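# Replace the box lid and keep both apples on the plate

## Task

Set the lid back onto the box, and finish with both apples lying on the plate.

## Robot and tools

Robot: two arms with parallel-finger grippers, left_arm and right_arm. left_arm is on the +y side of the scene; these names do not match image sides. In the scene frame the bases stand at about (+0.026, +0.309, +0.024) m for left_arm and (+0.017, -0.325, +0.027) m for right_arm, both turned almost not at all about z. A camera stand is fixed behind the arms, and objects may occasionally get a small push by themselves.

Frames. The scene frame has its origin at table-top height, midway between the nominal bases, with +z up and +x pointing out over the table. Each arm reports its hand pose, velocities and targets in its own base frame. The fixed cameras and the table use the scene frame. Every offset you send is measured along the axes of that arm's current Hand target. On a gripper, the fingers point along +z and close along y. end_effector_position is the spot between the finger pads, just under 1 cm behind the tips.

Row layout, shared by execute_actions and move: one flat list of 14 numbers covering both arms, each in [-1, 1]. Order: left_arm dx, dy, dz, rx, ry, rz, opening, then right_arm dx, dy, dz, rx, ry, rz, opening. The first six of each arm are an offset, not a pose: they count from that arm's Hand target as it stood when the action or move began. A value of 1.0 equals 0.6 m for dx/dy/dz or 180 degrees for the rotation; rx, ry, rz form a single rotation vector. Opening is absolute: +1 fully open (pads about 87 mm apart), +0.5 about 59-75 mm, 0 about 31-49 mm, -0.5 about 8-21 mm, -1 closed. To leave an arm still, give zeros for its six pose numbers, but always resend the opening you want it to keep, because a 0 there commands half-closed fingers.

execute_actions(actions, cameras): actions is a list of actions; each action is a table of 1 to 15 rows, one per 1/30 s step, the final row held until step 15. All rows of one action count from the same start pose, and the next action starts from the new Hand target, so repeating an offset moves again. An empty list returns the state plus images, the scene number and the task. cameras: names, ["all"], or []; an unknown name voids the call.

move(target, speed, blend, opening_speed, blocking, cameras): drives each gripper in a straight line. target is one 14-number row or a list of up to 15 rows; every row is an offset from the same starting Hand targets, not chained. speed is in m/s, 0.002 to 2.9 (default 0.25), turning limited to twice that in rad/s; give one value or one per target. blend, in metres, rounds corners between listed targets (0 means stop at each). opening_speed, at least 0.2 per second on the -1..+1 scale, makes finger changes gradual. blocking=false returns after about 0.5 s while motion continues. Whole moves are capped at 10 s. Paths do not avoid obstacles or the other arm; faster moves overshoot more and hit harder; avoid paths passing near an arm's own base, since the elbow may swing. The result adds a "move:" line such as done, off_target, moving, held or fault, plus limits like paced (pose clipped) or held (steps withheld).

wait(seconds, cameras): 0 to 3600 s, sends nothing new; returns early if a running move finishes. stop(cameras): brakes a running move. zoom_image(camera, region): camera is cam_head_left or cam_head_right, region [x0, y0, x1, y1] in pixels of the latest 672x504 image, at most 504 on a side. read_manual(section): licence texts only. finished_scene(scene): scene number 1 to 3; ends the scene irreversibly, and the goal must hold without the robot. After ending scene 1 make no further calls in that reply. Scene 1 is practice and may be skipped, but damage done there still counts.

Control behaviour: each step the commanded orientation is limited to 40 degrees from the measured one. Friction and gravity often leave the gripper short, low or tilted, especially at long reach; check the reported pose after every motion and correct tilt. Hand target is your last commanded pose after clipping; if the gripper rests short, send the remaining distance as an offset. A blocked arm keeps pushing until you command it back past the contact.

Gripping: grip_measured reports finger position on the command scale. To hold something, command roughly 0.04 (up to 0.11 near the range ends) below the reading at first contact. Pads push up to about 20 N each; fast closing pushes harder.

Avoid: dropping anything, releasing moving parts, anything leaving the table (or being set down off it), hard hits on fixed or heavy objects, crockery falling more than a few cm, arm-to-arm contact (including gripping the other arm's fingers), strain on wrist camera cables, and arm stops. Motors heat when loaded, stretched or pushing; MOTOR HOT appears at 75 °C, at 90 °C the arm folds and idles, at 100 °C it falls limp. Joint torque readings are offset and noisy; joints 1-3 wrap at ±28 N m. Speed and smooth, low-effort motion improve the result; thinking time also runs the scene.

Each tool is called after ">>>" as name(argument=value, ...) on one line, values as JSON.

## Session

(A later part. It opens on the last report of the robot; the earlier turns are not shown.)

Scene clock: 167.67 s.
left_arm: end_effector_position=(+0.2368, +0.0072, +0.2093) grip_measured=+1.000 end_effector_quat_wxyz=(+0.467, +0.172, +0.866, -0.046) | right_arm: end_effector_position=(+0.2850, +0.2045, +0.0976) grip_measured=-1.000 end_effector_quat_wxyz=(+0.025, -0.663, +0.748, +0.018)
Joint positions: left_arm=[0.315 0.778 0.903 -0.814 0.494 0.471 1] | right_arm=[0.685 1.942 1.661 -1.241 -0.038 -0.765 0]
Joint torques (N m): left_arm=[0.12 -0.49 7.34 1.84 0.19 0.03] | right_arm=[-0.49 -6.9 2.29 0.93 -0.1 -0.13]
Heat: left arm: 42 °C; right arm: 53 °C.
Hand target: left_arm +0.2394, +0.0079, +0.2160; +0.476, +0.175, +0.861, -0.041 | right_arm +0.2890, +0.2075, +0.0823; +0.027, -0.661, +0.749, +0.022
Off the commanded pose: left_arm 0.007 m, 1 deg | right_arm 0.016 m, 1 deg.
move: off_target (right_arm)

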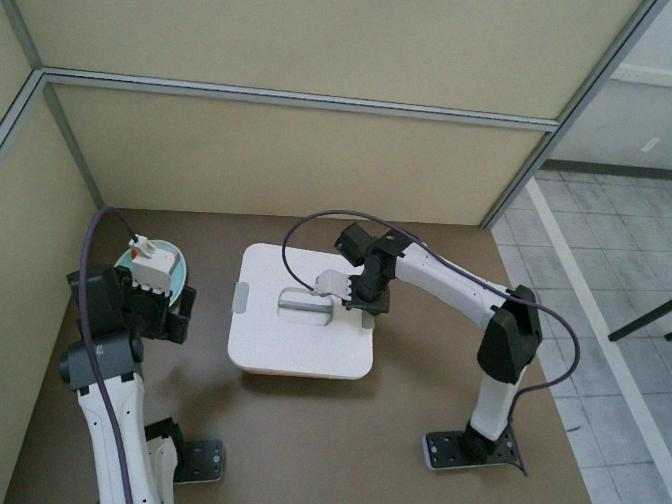

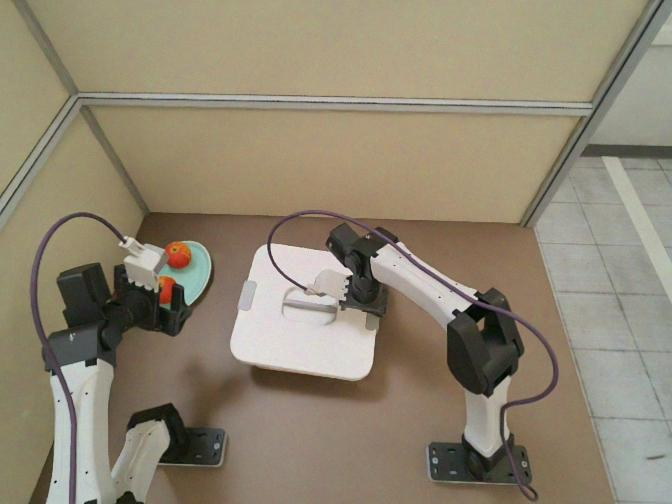

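>>> move(target=[[0,0,0,0,0,0,1,-0.003,0,-0.045,0,0,0,-1],[0,0,0,0,0,0,1,-0.009,0,-0.12,0,0,0,-1],[0,0,0,0,0,0,1,0.22,-0.06,-0.12,0,0,0,-1]], speed=[0.04,0.15,0.25], cameras=["all"])

>>> zoom_image(camera="cam_head_right", region=[210, 210, 420, 420])

>>> zoom_image(camera="cam_head_left", region=[210, 210, 420, 420])

Scene clock: 177.30 s.
left_arm: end_effector_position=(+0.2368, +0.0072, +0.2093) grip_measured=+1.000 end_effector_quat_wxyz=(+0.467, +0.172, +0.866, -0.046) | right_arm: end_effector_position=(+0.3077, +0.0647, +0.1379) grip_measured=-1.000 end_effector_quat_wxyz=(+0.009, -0.657, +0.754, +0.024)
Joint positions: left_arm=[0.315 0.778 0.903 -0.814 0.494 0.471 1] | right_arm=[0.299 1.801 1.634 -1.408 -0.052 -1.136 0]
Joint torques (N m): left_arm=[0.13 -0.51 7.27 1.86 0.14 0.06] | right_arm=[0.29 -9.95 4.18 0.46 -0.12 -0.24]
Heat: left arm: 42 °C; right arm: 51 °C.
Hand target: left_arm +0.2394, +0.0079, +0.2160; +0.476, +0.175, +0.861, -0.041 | right_arm +0.3076, +0.0673, +0.1449; +0.027, -0.661, +0.749, +0.023
Off the commanded pose: left_arm 0.007 m, 1 deg | right_arm 0.008 m, 2 deg.
move: done

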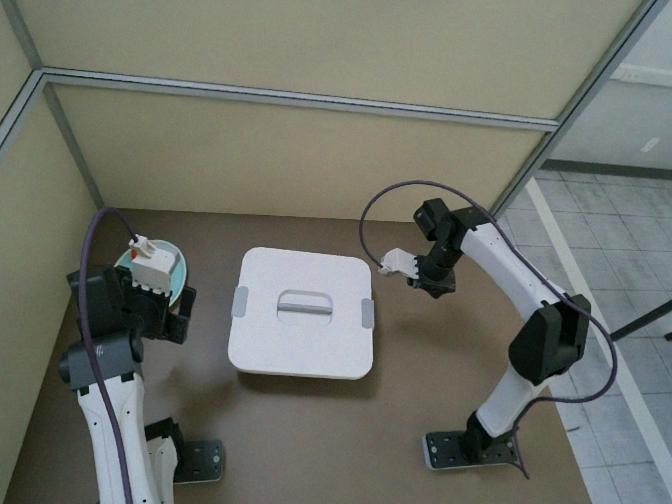

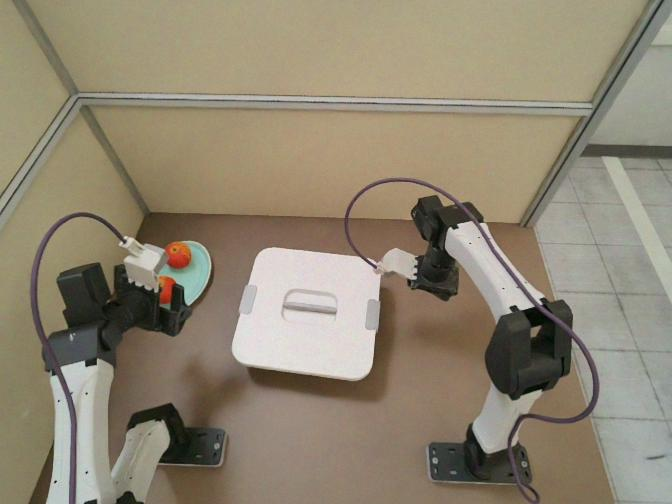

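Scaled by 2.400 from the camera's image (finer frame: 960x720).

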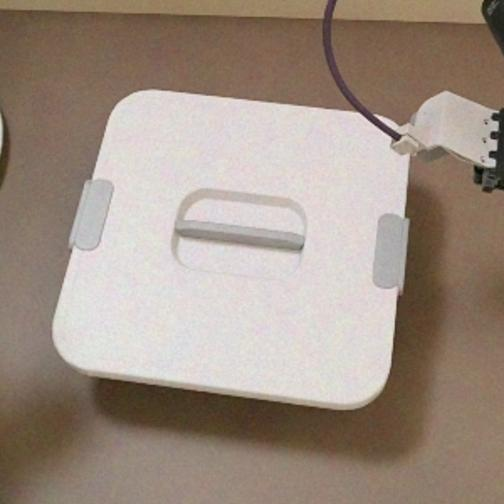

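Scaled by 2.400 from the camera's image (finer frame: 960x720).

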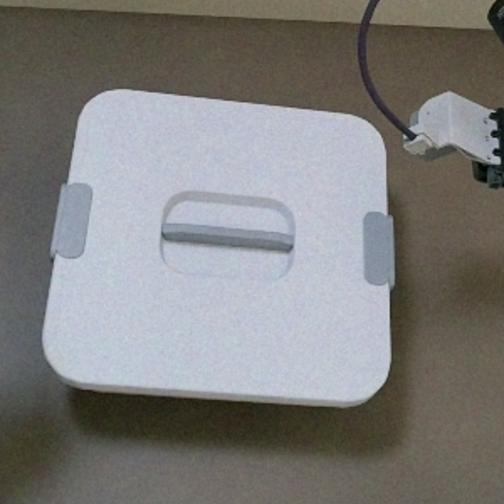

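>>> move(target=[[0,0,0,0,0,0,1,-0.3185,-0.0017,0.03,0,0,0,-1],[0,0,0,0,0,0,1,-0.3133,-0.0017,0.105,0,0,0,-1],[0,0,0,0,0,0,1,-0.312,-0.0017,0.125,0,0,0,-1]], speed=[0.25,0.12,0.05], cameras=["all"])

>>> zoom_image(camera="cam_head_right", region=[210, 210, 420, 420])

>>> zoom_image(camera="cam_head_left", region=[210, 210, 420, 420])

Scene clock: 193.30 s.
left_arm: end_effector_position=(+0.2368, +0.0072, +0.2093) grip_measured=+1.000 end_effector_quat_wxyz=(+0.467, +0.172, +0.866, -0.046) | right_arm: end_effector_position=(+0.3250, +0.2545, +0.1013) grip_measured=-1.000 end_effector_quat_wxyz=(+0.024, -0.664, +0.747, +0.021)
Joint positions: left_arm=[0.315 0.778 0.903 -0.814 0.494 0.471 1] | right_arm=[0.714 2.224 2.103 -1.401 -0.043 -0.738 0]
Joint torques (N m): left_arm=[0.21 -0.5 7.17 1.83 0.13 0.04] | right_arm=[-0.73 -8.75 2.28 0.99 -0.08 -0.16]
Heat: left arm: 42 °C; right arm: 51 °C.
Hand target: left_arm +0.2394, +0.0079, +0.2160; +0.476, +0.175, +0.861, -0.041 | right_arm +0.3325, +0.2577, +0.0833; +0.027, -0.661, +0.749, +0.022
Off the commanded pose: left_arm 0.007 m, 1 deg | right_arm 0.020 m, 1 deg.
move: off_target (right_arm)

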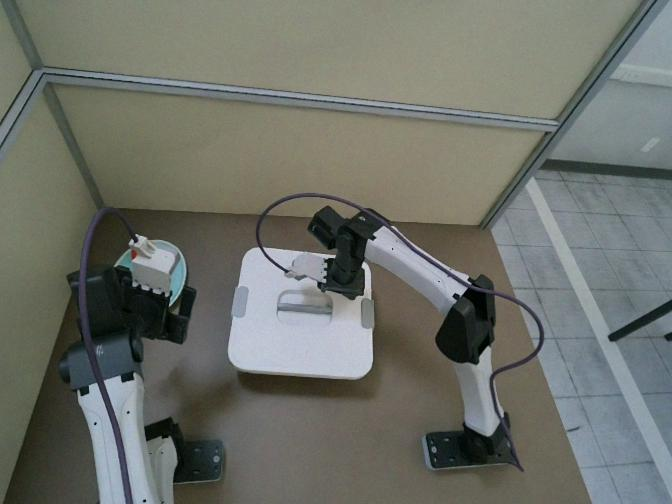

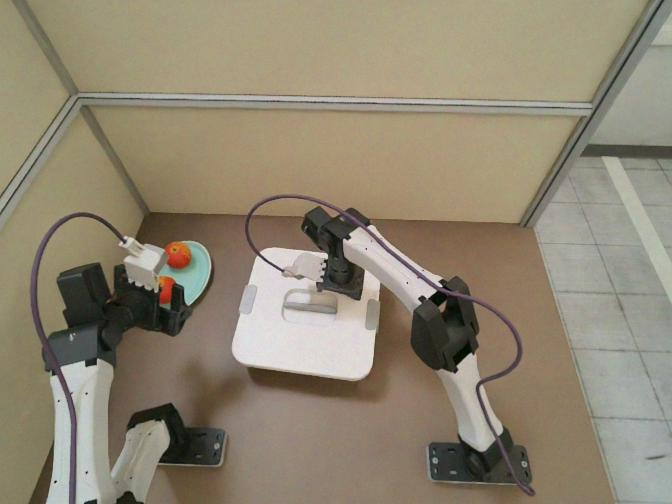

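Scaled by 2.400 from the camera's image (finer frame: 960x720).

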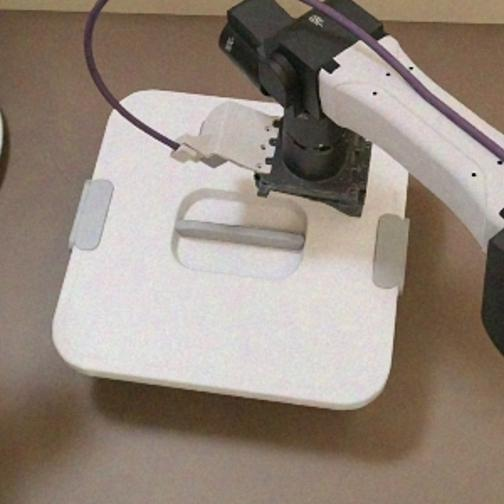

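Scaled by 2.400 from the camera's image (finer frame: 960x720).

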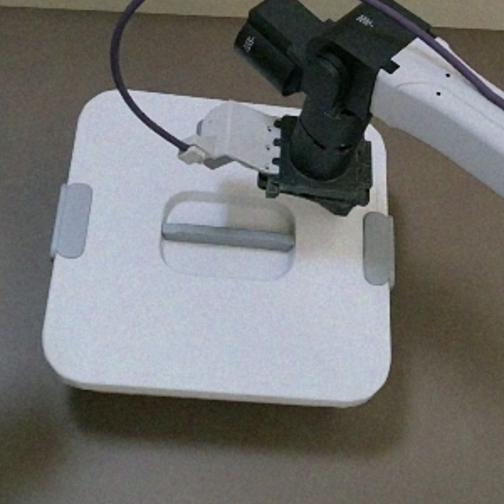

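>>> move(target=[[0,0,0,0,0,0,1,-0.004,0,-0.07,0,0,0,-1],[0,0,0,0,0,0,1,0.022,0.198,-0.07,0,0,0,-1],[0,0,0,0,0,0,1,0.025,0.198,-0.02,0,0,0,-1],[0,0,0,0,0,0,1,0.026,0.198,0,0,0,0,-1]], speed=[0.1,0.25,0.12,0.05], cameras=["all"])

>>> zoom_image(camera="cam_head_right", region=[210, 210, 420, 420])

Scene clock: 200.77 s.
left_arm: end_effector_position=(+0.2368, +0.0072, +0.2093) grip_measured=+1.000 end_effector_quat_wxyz=(+0.467, +0.172, +0.866, -0.046) | right_arm: end_effector_position=(+0.2069, +0.2513, +0.0923) grip_measured=-1.000 end_effector_quat_wxyz=(+0.014, -0.664, +0.748, +0.020)
Joint positions: left_arm=[0.315 0.778 0.903 -0.814 0.494 0.471 1] | right_arm=[0.928 1.883 1.559 -1.211 -0.033 -0.524 0]
Joint torques (N m): left_arm=[-0.05 -0.5 7.23 1.82 0.17 0.03] | right_arm=[-0.28 -7.6 2.65 0.98 -0.05 -0.11]
Heat: left arm: 42 °C; right arm: 51 °C.
Hand target: left_arm +0.2394, +0.0079, +0.2160; +0.476, +0.175, +0.861, -0.041 | right_arm +0.2127, +0.2569, +0.0819; +0.027, -0.661, +0.749, +0.022
Off the commanded pose: left_arm 0.007 m, 1 deg | right_arm 0.013 m, 2 deg.
move: off_target (right_arm)

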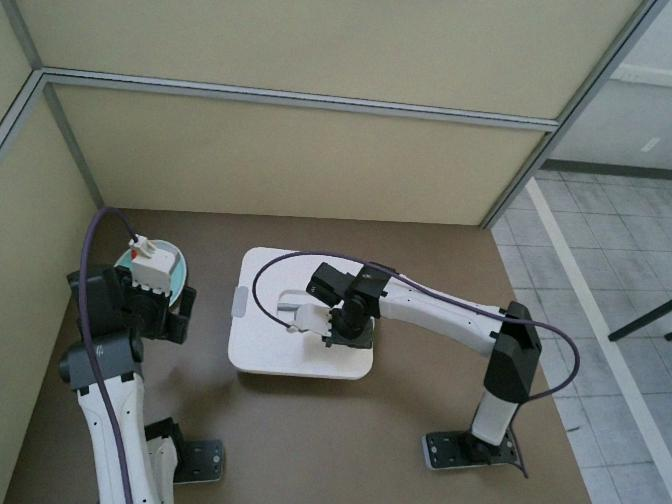

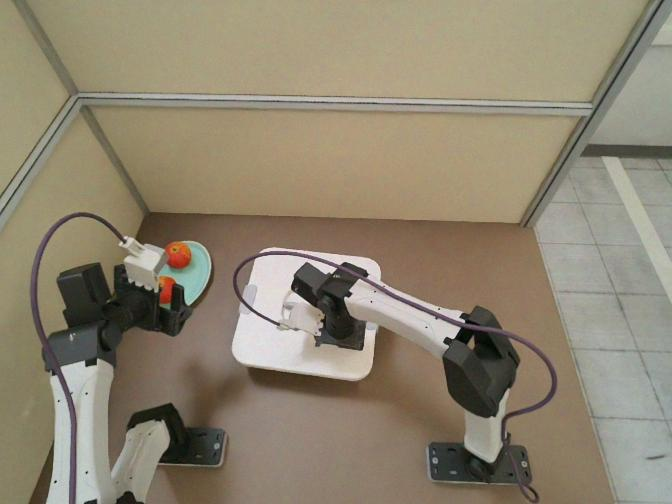

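Scaled by 2.400 from the camera's image (finer frame: 960x720).

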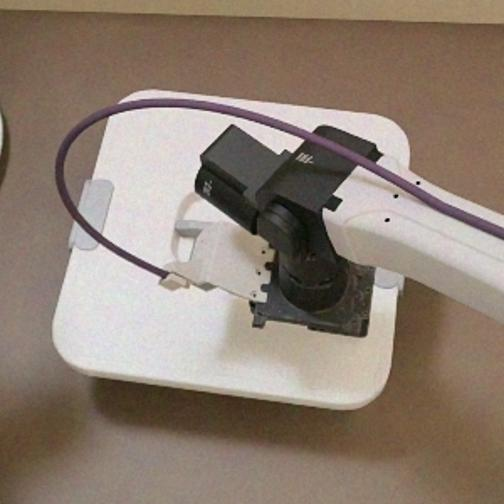

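>>> move(target=[[0,0,0,0,0,0,1,-0.008,0,-0.1163,0,0,0,0],[0,0,0,0,0,0,1,-0.1977,-0.1262,-0.1058,0,0,0,0],[0,0,0,0,0,0,1,-0.1917,-0.1262,-0.021,0,0,0,0],[0,0,0,0,0,0,1,-0.1917,-0.1262,-0.021,0,0,0,-0.75],[0,0,0,0,0,0,1,-0.189,-0.113,-0.0058,0,0,0,-0.75]], speed=[0.15,0.25,0.1,0.1,0.05], opening_speed=2, cameras=["all"])

>>> zoom_image(camera="cam_head_right", region=[210, 210, 420, 420])

>>> zoom_image(camera="cam_head_left", region=[210, 210, 420, 420])

Scene clock: 218.60 s.
left_arm: end_effector_position=(+0.2368, +0.0072, +0.2093) grip_measured=+1.000 end_effector_quat_wxyz=(+0.467, +0.172, +0.866, -0.046) | right_arm: end_effector_position=(+0.2986, +0.3619, +0.1031) grip_measured=-0.629 end_effector_quat_wxyz=(+0.063, -0.663, +0.745, +0.028)
Joint positions: left_arm=[0.315 0.778 0.903 -0.814 0.494 0.471 1] | right_arm=[0.914 2.522 2.643 -1.557 -0.033 -0.538 0.185]
Joint torques (N m): left_arm=[0.17 -0.43 7.39 1.86 0.15 0.04] | right_arm=[0.57 -10.78 3.69 0.55 0 0]
Heat: left arm: 42 °C; right arm: 51 °C.
Hand target: left_arm +0.2394, +0.0079, +0.2160; +0.476, +0.175, +0.861, -0.041 | right_arm +0.2939, +0.3606, +0.0936; +0.027, -0.661, +0.749, +0.022
Off the commanded pose: left_arm 0.007 m, 1 deg | right_arm 0.011 m, 4 deg.
joint sent to its limit (right arm) — joint 4 (wrist pitch), lower limit. The joint targets still meet the commanded pose.
move: off_target (right_arm); target 4's new opening was sent with right_arm's hand 0.004 m and 4 deg from that target

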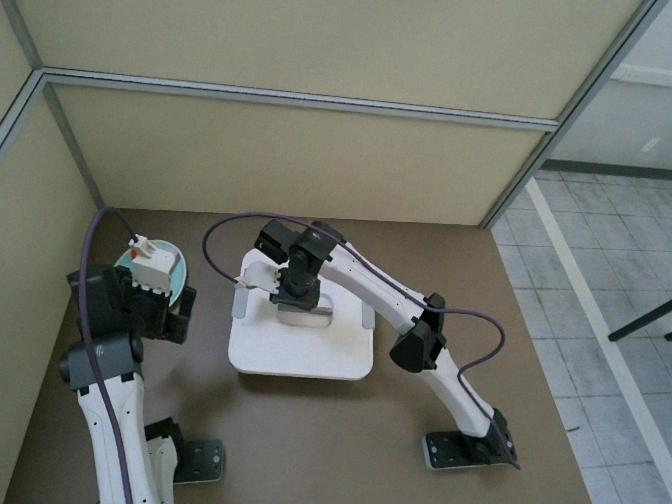

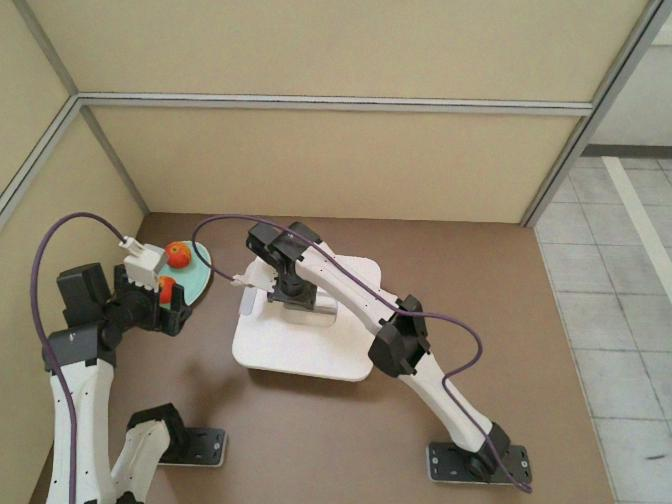

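Scaled by 2.400 from the camera's image (finer frame: 960x720).

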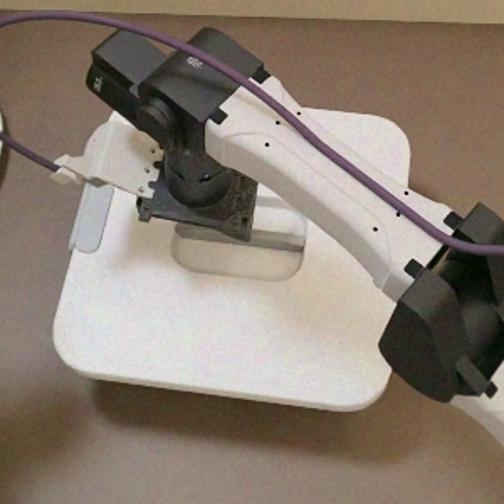

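Scaled by 2.400 from the camera's image (finer frame: 960x720).

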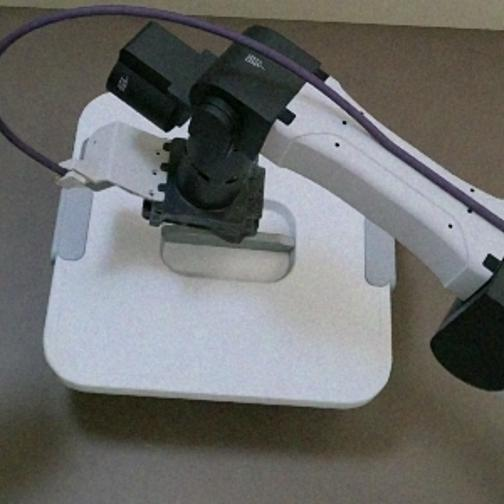

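>>> move(target=[0,0,0,0,0,0,1,0.004,0.0198,0.02,0,0,0,-0.75], speed=0.05, cameras=["all"])

>>> zoom_image(camera="cam_head_right", region=[210, 210, 420, 420])

>>> zoom_image(camera="cam_head_left", region=[210, 210, 420, 420])

Scene clock: 222.73 s.
left_arm: end_effector_position=(+0.2368, +0.0072, +0.2093) grip_measured=+1.000 end_effector_quat_wxyz=(+0.467, +0.172, +0.866, -0.046) | right_arm: end_effector_position=(+0.2973, +0.3626, +0.1015) grip_measured=-0.629 end_effector_quat_wxyz=(+0.067, -0.664, +0.745, +0.014)
Joint positions: left_arm=[0.315 0.778 0.903 -0.814 0.494 0.471 1] | right_arm=[0.928 2.502 2.596 -1.528 -0.001 -0.527 0.185]
Joint torques (N m): left_arm=[0.13 -0.47 7.34 1.8 0.11 0.05] | right_arm=[1.06 -9.89 1.96 0.48 -0.22 0.05]
Heat: left arm: 42 °C; right arm: 52 °C.
Hand target: left_arm +0.2394, +0.0079, +0.2160; +0.476, +0.175, +0.861, -0.041 | right_arm +0.2820, +0.3605, +0.0814; +0.027, -0.661, +0.749, +0.023
Off the commanded pose: left_arm 0.007 m, 1 deg | right_arm 0.025 m, 5 deg.
move: off_target (right_arm)

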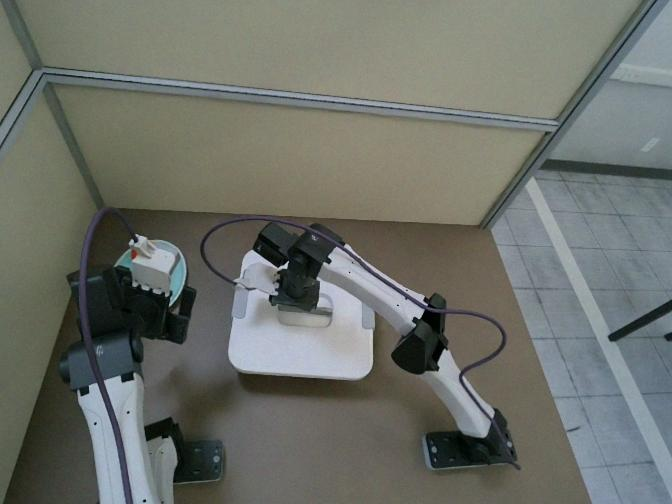

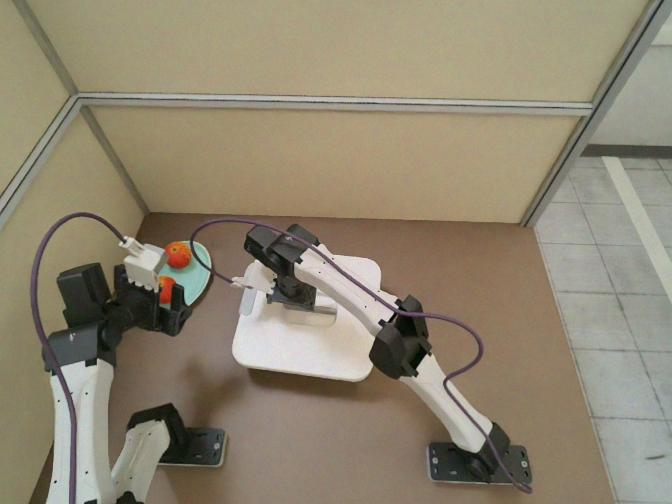

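Scaled by 2.400 from the camera's image (finer frame: 960x720).

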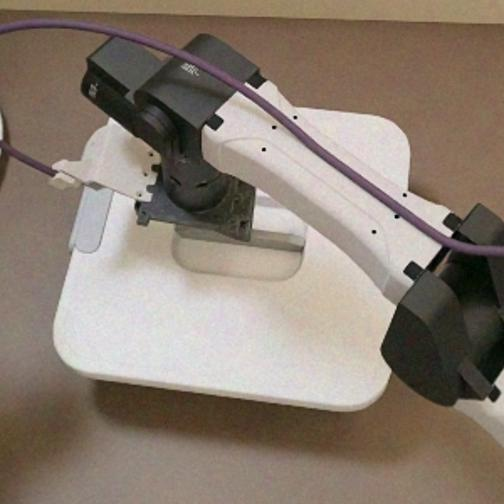

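Scaled by 2.400 from the camera's image (finer frame: 960x720).

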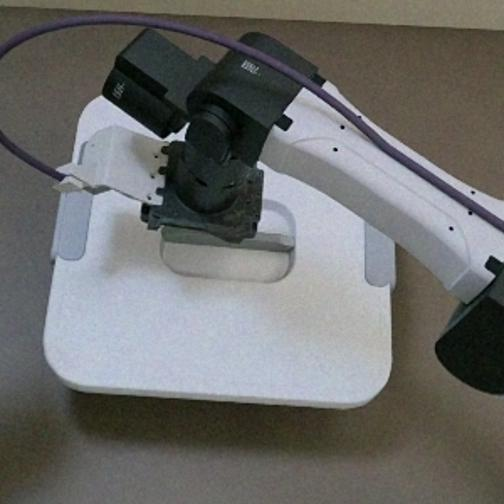

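>>> move(target=[[0,0,0,0,0,0,1,-0.0177,-0.025,-0.0502,0,0,0,-0.75],[0,0,0,0,0,0,1,-0.0145,-0.025,-0.0037,0,0,0,-0.75]], speed=0.06, cameras=["all"])

>>> zoom_image(camera="cam_head_right", region=[210, 210, 420, 420])

>>> zoom_image(camera="cam_head_left", region=[210, 210, 420, 420])

Scene clock: 238.37 s.
left_arm: end_effector_position=(+0.2368, +0.0072, +0.2093) grip_measured=+1.000 end_effector_quat_wxyz=(+0.467, +0.172, +0.866, -0.046) | right_arm: end_effector_position=(+0.2950, +0.3662, +0.1025) grip_measured=-0.629 end_effector_quat_wxyz=(+0.063, -0.664, +0.745, +0.025)
Joint positions: left_arm=[0.315 0.778 0.903 -0.814 0.494 0.471 1] | right_arm=[0.928 2.539 2.673 -1.571 -0.024 -0.527 0.185]
Joint torques (N m): left_arm=[0.12 -0.5 7.17 1.83 0.17 0.04] | right_arm=[-0.66 -8.55 5.22 0.66 -0.06 -0.16]
Heat: left arm: 42 °C; right arm: 52 °C.
Hand target: left_arm +0.2394, +0.0079, +0.2160; +0.476, +0.175, +0.861, -0.041 | right_arm +0.2980, +0.3671, +0.0842; +0.027, -0.661, +0.749, +0.022
Off the commanded pose: left_arm 0.007 m, 1 deg | right_arm 0.019 m, 4 deg.
joint read past its limit (right arm) — joint 4 (wrist pitch), lower limit.
joint sent to its limit (right arm) — joint 4 (wrist pitch), lower limit. The joint targets still meet the commanded pose.
move: off_target (right_arm)

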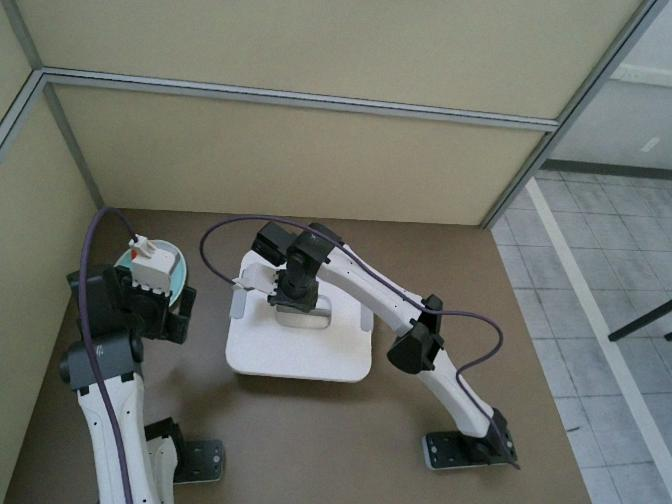

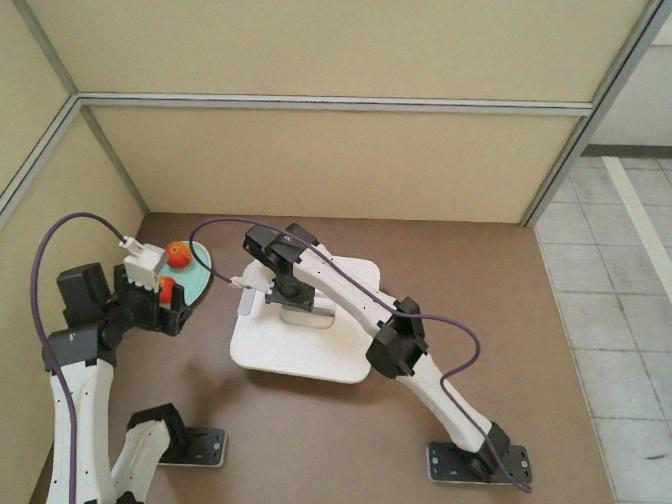

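Scaled by 2.400 from the camera's image (finer frame: 960x720).

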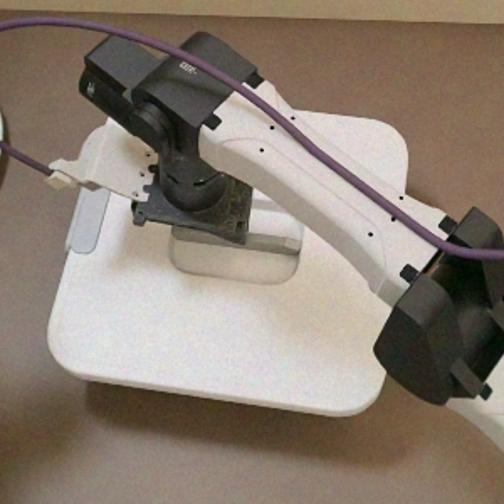

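Scaled by 2.400 from the camera's image (finer frame: 960x720).

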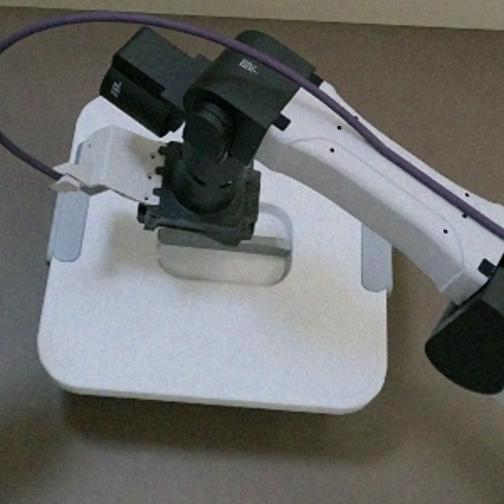

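>>> move(target=[[0,0,0,0,0,0,1,-0.0009,-0.0066,0,0,0,0,-0.75],[0,0,0,0,0,0,1,-0.0027,-0.0066,-0.0267,0,0,0,-0.75],[0,0,0,0,0,0,1,-0.0027,-0.0066,-0.0267,0,0,0,-0.1],[0,0,0,0,0,0,1,-0.01,-0.0066,-0.14,0,0,0,-0.1],[0,0,0,0,0,0,1,0.4,-0.05,-0.14,0,0,0,-1]], speed=[0.05,0.05,0.05,0.15,0.3], opening_speed=2, cameras=["all"])

>>> zoom_image(camera="cam_head_right", region=[210, 210, 420, 420])

>>> zoom_image(camera="cam_head_left", region=[210, 210, 420, 420])

Scene clock: 252.17 s.
left_arm: end_effector_position=(+0.2368, +0.0072, +0.2093) grip_measured=+1.000 end_effector_quat_wxyz=(+0.467, +0.172, +0.866, -0.046) | right_arm: end_effector_position=(+0.2994, +0.1175, +0.1433) grip_measured=-0.999 end_effector_quat_wxyz=(+0.011, -0.656, +0.754, +0.021)
Joint positions: left_arm=[0.315 0.778 0.903 -0.814 0.494 0.471 1] | right_arm=[0.456 1.841 1.707 -1.426 -0.046 -0.976 0]
Joint torques (N m): left_arm=[0.25 -0.38 7.23 1.86 0.17 0] | right_arm=[0.5 -10.44 4.18 0.41 -0.16 -0.28]
Heat: left arm: 42 °C; right arm: 54 °C.
Hand target: left_arm +0.2394, +0.0079, +0.2160; +0.476, +0.175, +0.861, -0.041 | right_arm +0.2972, +0.1200, +0.1512; +0.027, -0.661, +0.749, +0.022
Off the commanded pose: left_arm 0.007 m, 1 deg | right_arm 0.009 m, 2 deg.
move: done; target 3's new opening was sent with right_arm's hand 0.006 m and 4 deg from that target

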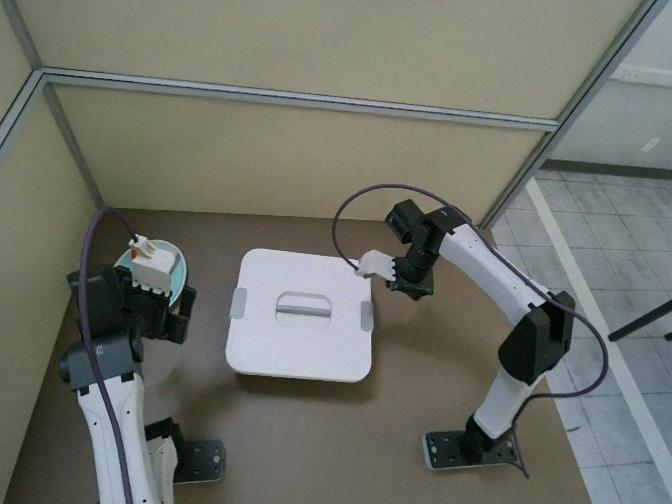

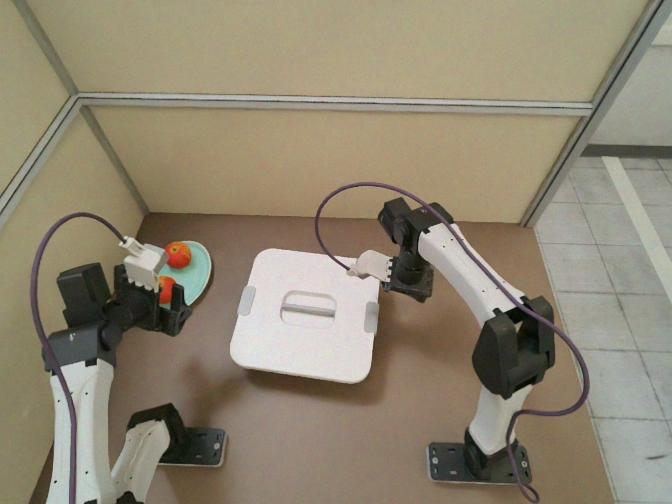

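Scaled by 2.400 from the camera's image (finer frame: 960x720).

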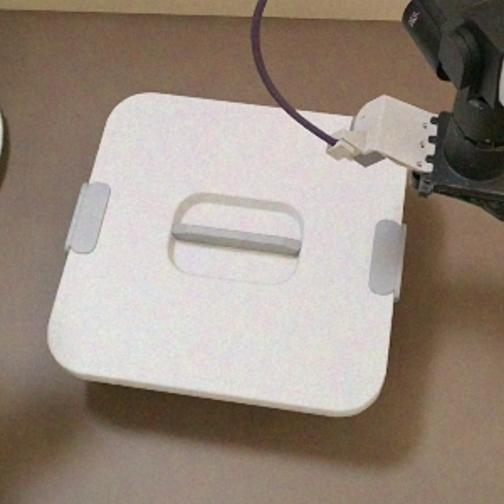

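Scaled by 2.400 from the camera's image (finer frame: 960x720).

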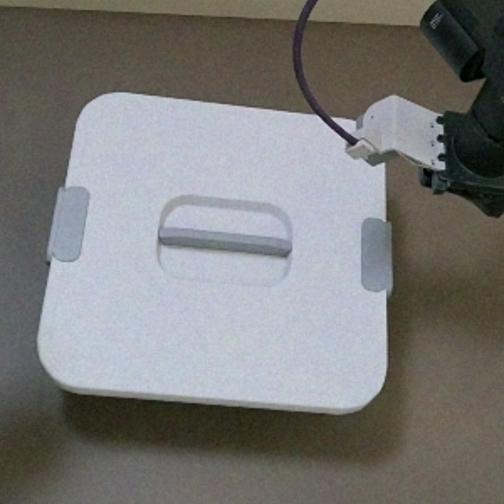

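>>> move(target=[[0,0,0,0,0,0,1,-0.4087,0.0452,0.0288,0,0,0,0],[0,0,0,0,0,0,1,-0.403,0.0452,0.1088,0,0,0,0],[0,0,0,0,0,0,1,-0.403,0.0452,0.1088,0,0,0,-0.75],[0,0,0,0,0,0,1,-0.4015,0.0408,0.0933,0,0,0,-0.75],[0,0,0,0,0,0,1,-0.3987,0.0408,0.1333,0,0,0,-0.75]], speed=[0.25,0.1,0.05,0.05,0.05], opening_speed=2, cameras=["all"])

>>> zoom_image(camera="cam_head_right", region=[210, 210, 420, 420])

>>> zoom_image(camera="cam_head_left", region=[210, 210, 420, 420])

Scene clock: 277.47 s.
left_arm: end_effector_position=(+0.2368, +0.0072, +0.2093) grip_measured=+1.000 end_effector_quat_wxyz=(+0.467, +0.172, +0.866, -0.046) | right_arm: end_effector_position=(+0.2988, +0.3670, +0.1028) grip_measured=-0.630 end_effector_quat_wxyz=(+0.068, -0.665, +0.743, +0.030)
Joint positions: left_arm=[0.315 0.778 0.903 -0.814 0.494 0.471 1] | right_arm=[0.92 2.543 2.68 -1.564 -0.034 -0.537 0.185]
Joint torques (N m): left_arm=[0.17 -0.5 7.3 1.8 0.2 0.05] | right_arm=[-0.85 -9.13 5.52 0.61 0.02 -0.14]
Heat: left arm: 42 °C; right arm: 53 °C.
Hand target: left_arm +0.2394, +0.0079, +0.2160; +0.476, +0.175, +0.861, -0.041 | right_arm +0.3032, +0.3654, +0.0882; +0.027, -0.662, +0.749, +0.023
Off the commanded pose: left_arm 0.007 m, 1 deg | right_arm 0.015 m, 5 deg.
joint sent to its limit (right arm) — joint 4 (wrist pitch), lower limit. The joint targets are off in orientation, not in position.
move: off_target (right_arm); target 3's new opening was sent with right_arm's hand 0.003 m and 5 deg from that target

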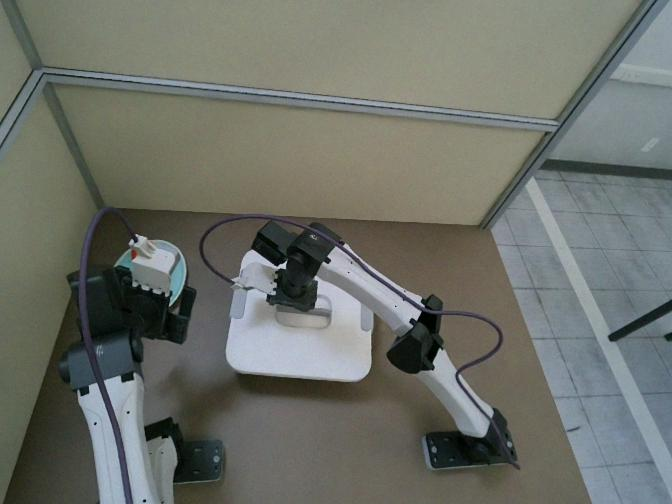

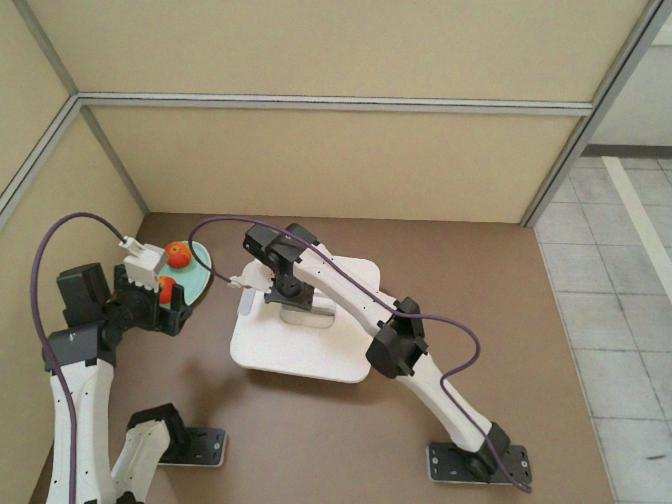

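Scaled by 2.400 from the camera's image (finer frame: 960x720).

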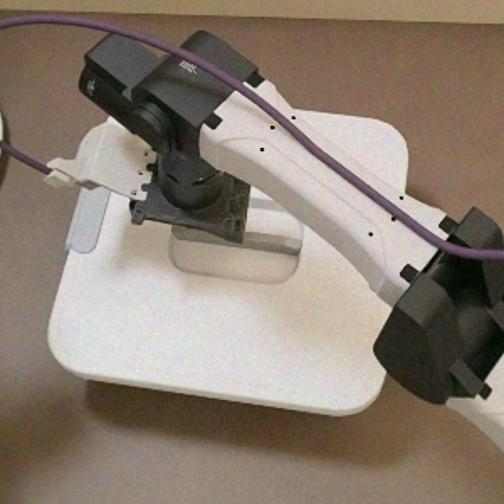

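Scaled by 2.400 from the camera's image (finer frame: 960x720).

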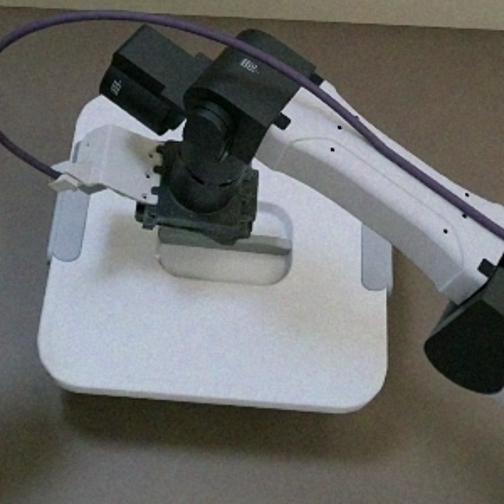

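>>> move(target=[[0,0,0,0,0,0,1,-0.0048,-0.0033,-0.0615,0,0,0.0117,-0.75],[0,0,0,0,0,0,1,-0.0024,-0.0033,-0.0283,0,0,0.0117,-0.75],[0,0,0,0,0,0,1,0,-0.0033,0.0033,0,0,0.0117,-0.75]], speed=[0.08,0.08,0.05], cameras=["all"])

>>> zoom_image(camera="cam_head_right", region=[210, 210, 420, 420])

>>> zoom_image(camera="cam_head_left", region=[210, 210, 420, 420])

Scene clock: 291.43 s.
left_arm: end_effector_position=(+0.2368, +0.0072, +0.2093) grip_measured=+1.000 end_effector_quat_wxyz=(+0.467, +0.172, +0.866, -0.046) | right_arm: end_effector_position=(+0.2990, +0.3668, +0.1027) grip_measured=-0.630 end_effector_quat_wxyz=(+0.067, -0.656, +0.751, +0.031)
Joint positions: left_arm=[0.315 0.778 0.903 -0.814 0.494 0.471 1] | right_arm=[0.918 2.55 2.694 -1.571 -0.034 -0.516 0.185]
Joint torques (N m): left_arm=[0.06 -0.36 7.24 1.81 0.19 0.03] | right_arm=[-1.24 -8.79 5.31 0.69 0.01 -0.05]
Heat: left arm: 42 °C; right arm: 53 °C.
Hand target: left_arm +0.2394, +0.0079, +0.2160; +0.476, +0.175, +0.861, -0.041 | right_arm +0.3052, +0.3653, +0.0862; +0.027, -0.648, +0.761, +0.023
Off the commanded pose: left_arm 0.007 m, 1 deg | right_arm 0.018 m, 5 deg.
joint read past its limit (right arm) — joint 4 (wrist pitch), lower limit.
joint sent to its limit (right arm) — joint 4 (wrist pitch), lower limit. The joint targets are off in orientation, not in position.
move: off_target (right_arm)

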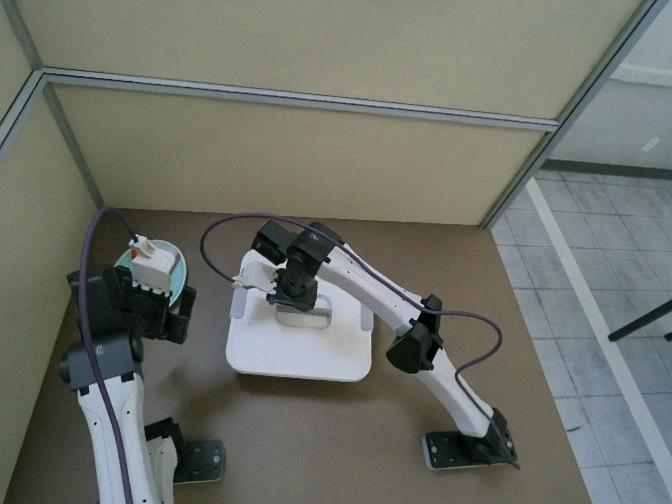

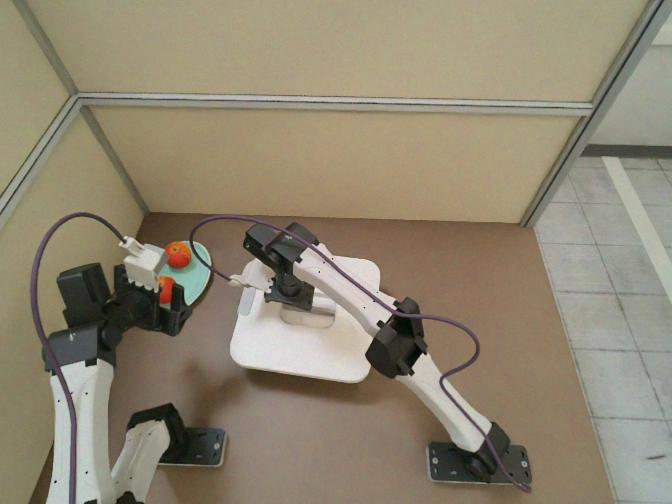

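Scaled by 2.400 from the camera's image (finer frame: 960x720).

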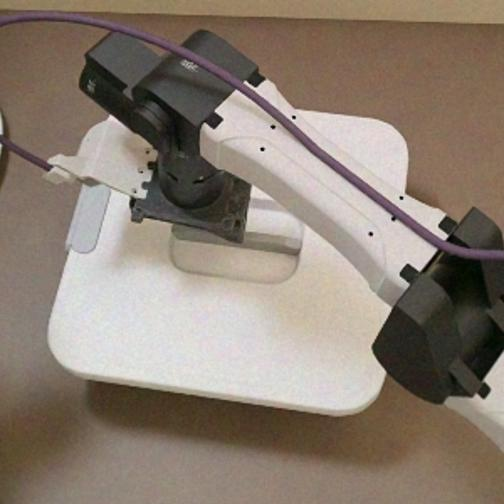

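Scaled by 2.400 from the camera's image (finer frame: 960x720).

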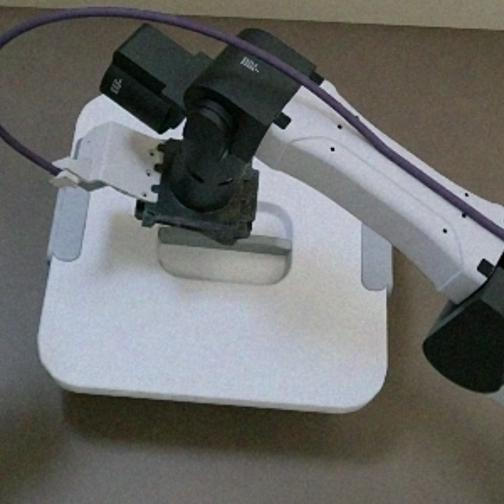

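>>> move(target=[[0,0,0,0,0,0,1,0.0053,-0.0128,-0.0167,0,0,0,-0.75],[0,0,0,0,0,0,1,0.007,-0.0128,0.0067,0,0,0,-0.75]], speed=0.04, cameras=["all"])

>>> zoom_image(camera="cam_head_right", region=[210, 210, 420, 420])

>>> zoom_image(camera="cam_head_left", region=[210, 210, 420, 420])

Scene clock: 299.37 s.
left_arm: end_effector_position=(+0.2368, +0.0072, +0.2093) grip_measured=+1.000 end_effector_quat_wxyz=(+0.467, +0.172, +0.866, -0.046) | right_arm: end_effector_position=(+0.2994, +0.3666, +0.1026) grip_measured=-0.629 end_effector_quat_wxyz=(+0.066, -0.654, +0.753, +0.040)
Joint positions: left_arm=[0.315 0.778 0.903 -0.814 0.494 0.471 1] | right_arm=[0.909 2.552 2.699 -1.573 -0.054 -0.516 0.185]
Joint torques (N m): left_arm=[0.1 -0.4 7.32 1.81 0.18 -0.01] | right_arm=[-2.11 -8.34 4.81 0.74 0.13 -0.23]
Heat: left arm: 42 °C; right arm: 53 °C.
Hand target: left_arm +0.2394, +0.0079, +0.2160; +0.476, +0.175, +0.861, -0.041 | right_arm +0.3122, +0.3602, +0.0820; +0.027, -0.648, +0.761, +0.023
Off the commanded pose: left_arm 0.007 m, 1 deg | right_arm 0.025 m, 5 deg.
joint read past its limit (right arm) — joint 4 (wrist pitch), lower limit.
joint sent to its limit (right arm) — joint 4 (wrist pitch), lower limit. The joint targets are off in orientation, not in position.
move: off_target (right_arm)

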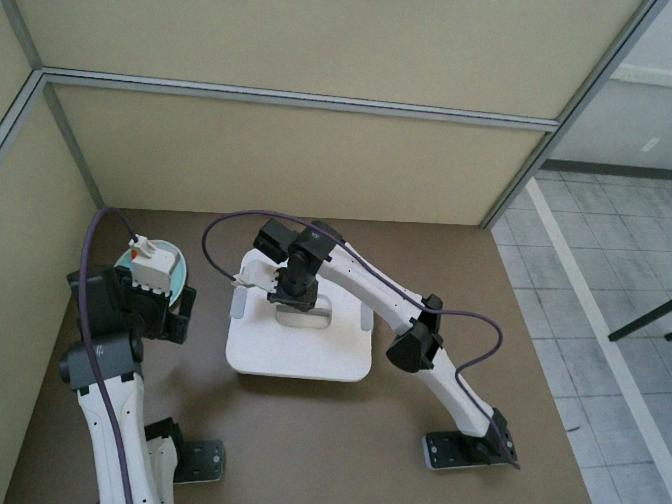

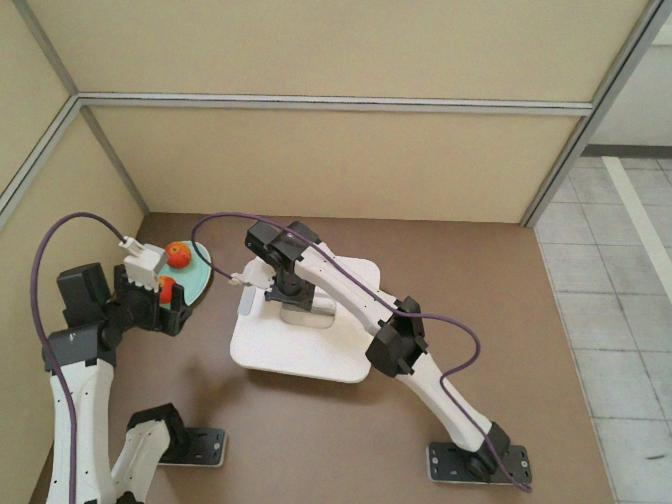

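Scaled by 2.400 from the camera's image (finer frame: 960x720).

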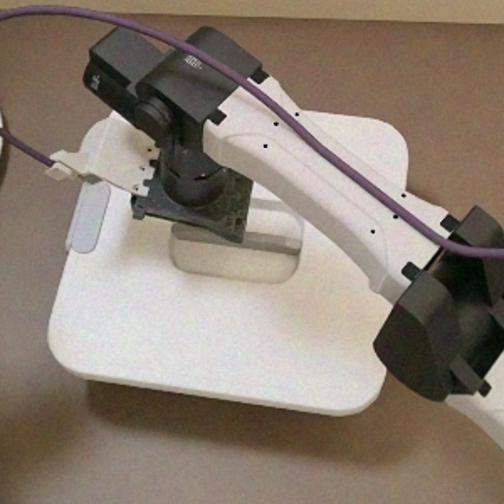

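Scaled by 2.400 from the camera's image (finer frame: 960x720).

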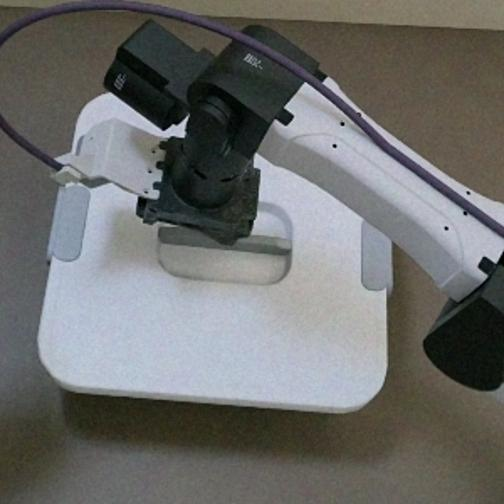

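>>> move(target=[0,0,0,0,0,0,1,-0.0025,0,-0.034,0,0,0,-0.75], speed=0.04, cameras=["all"])

>>> zoom_image(camera="cam_head_right", region=[210, 210, 420, 420])

>>> zoom_image(camera="cam_head_left", region=[225, 340, 385, 400])

Scene clock: 303.20 s.
left_arm: end_effector_position=(+0.2368, +0.0072, +0.2093) grip_measured=+1.000 end_effector_quat_wxyz=(+0.467, +0.172, +0.866, -0.046) | right_arm: end_effector_position=(+0.2994, +0.3666, +0.1026) grip_measured=-0.629 end_effector_quat_wxyz=(+0.066, -0.654, +0.753, +0.040)
Joint positions: left_arm=[0.315 0.778 0.903 -0.814 0.494 0.471 1] | right_arm=[0.909 2.552 2.699 -1.573 -0.054 -0.516 0.185]
Joint torques (N m): left_arm=[0.25 -0.58 7.28 1.83 0.18 0.03] | right_arm=[-2.13 -11.99 4.72 0.71 0.14 -0.23]
Heat: left arm: 42 °C; right arm: 53 °C.
Hand target: left_arm +0.2394, +0.0079, +0.2160; +0.476, +0.175, +0.861, -0.041 | right_arm +0.3122, +0.3603, +0.1024; +0.027, -0.648, +0.761, +0.023
Off the commanded pose: left_arm 0.007 m, 1 deg | right_arm 0.014 m, 5 deg.
joint read past its limit (right arm) — joint 4 (wrist pitch), lower limit.
joint sent to its limit (right arm) — joint 4 (wrist pitch), lower limit. The joint targets are off in orientation, not in position.
move: off_target (right_arm)

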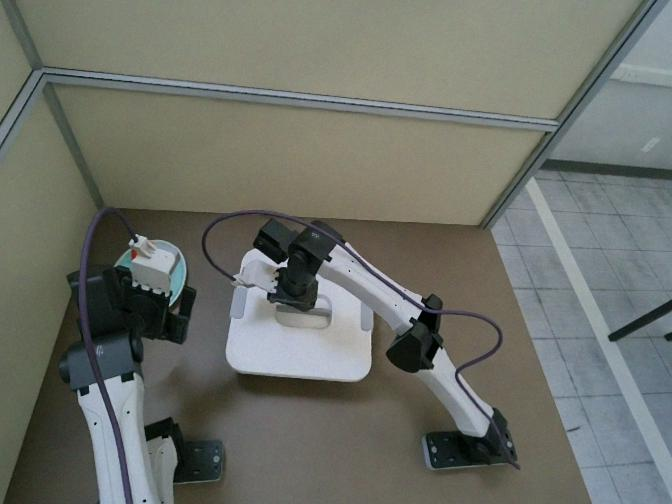

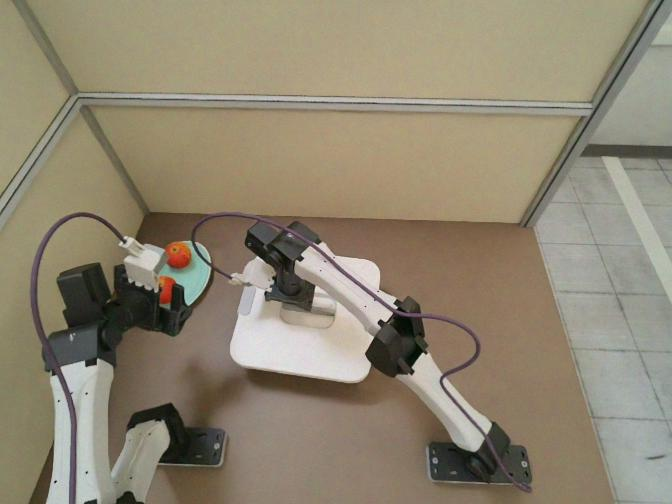

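Scaled by 2.400 from the camera's image (finer frame: 960x720).

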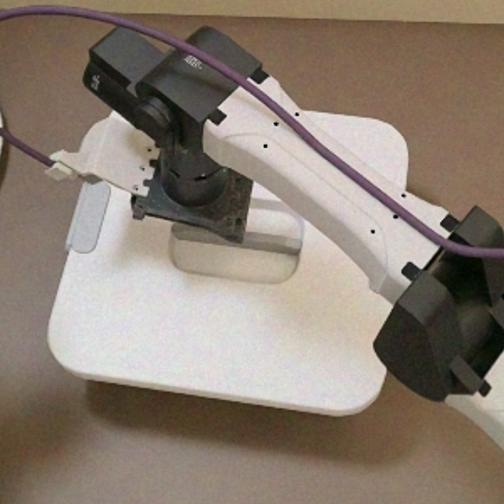

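Scaled by 3.150 from the camera's image (finer frame: 960x720).

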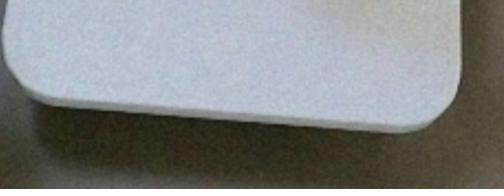

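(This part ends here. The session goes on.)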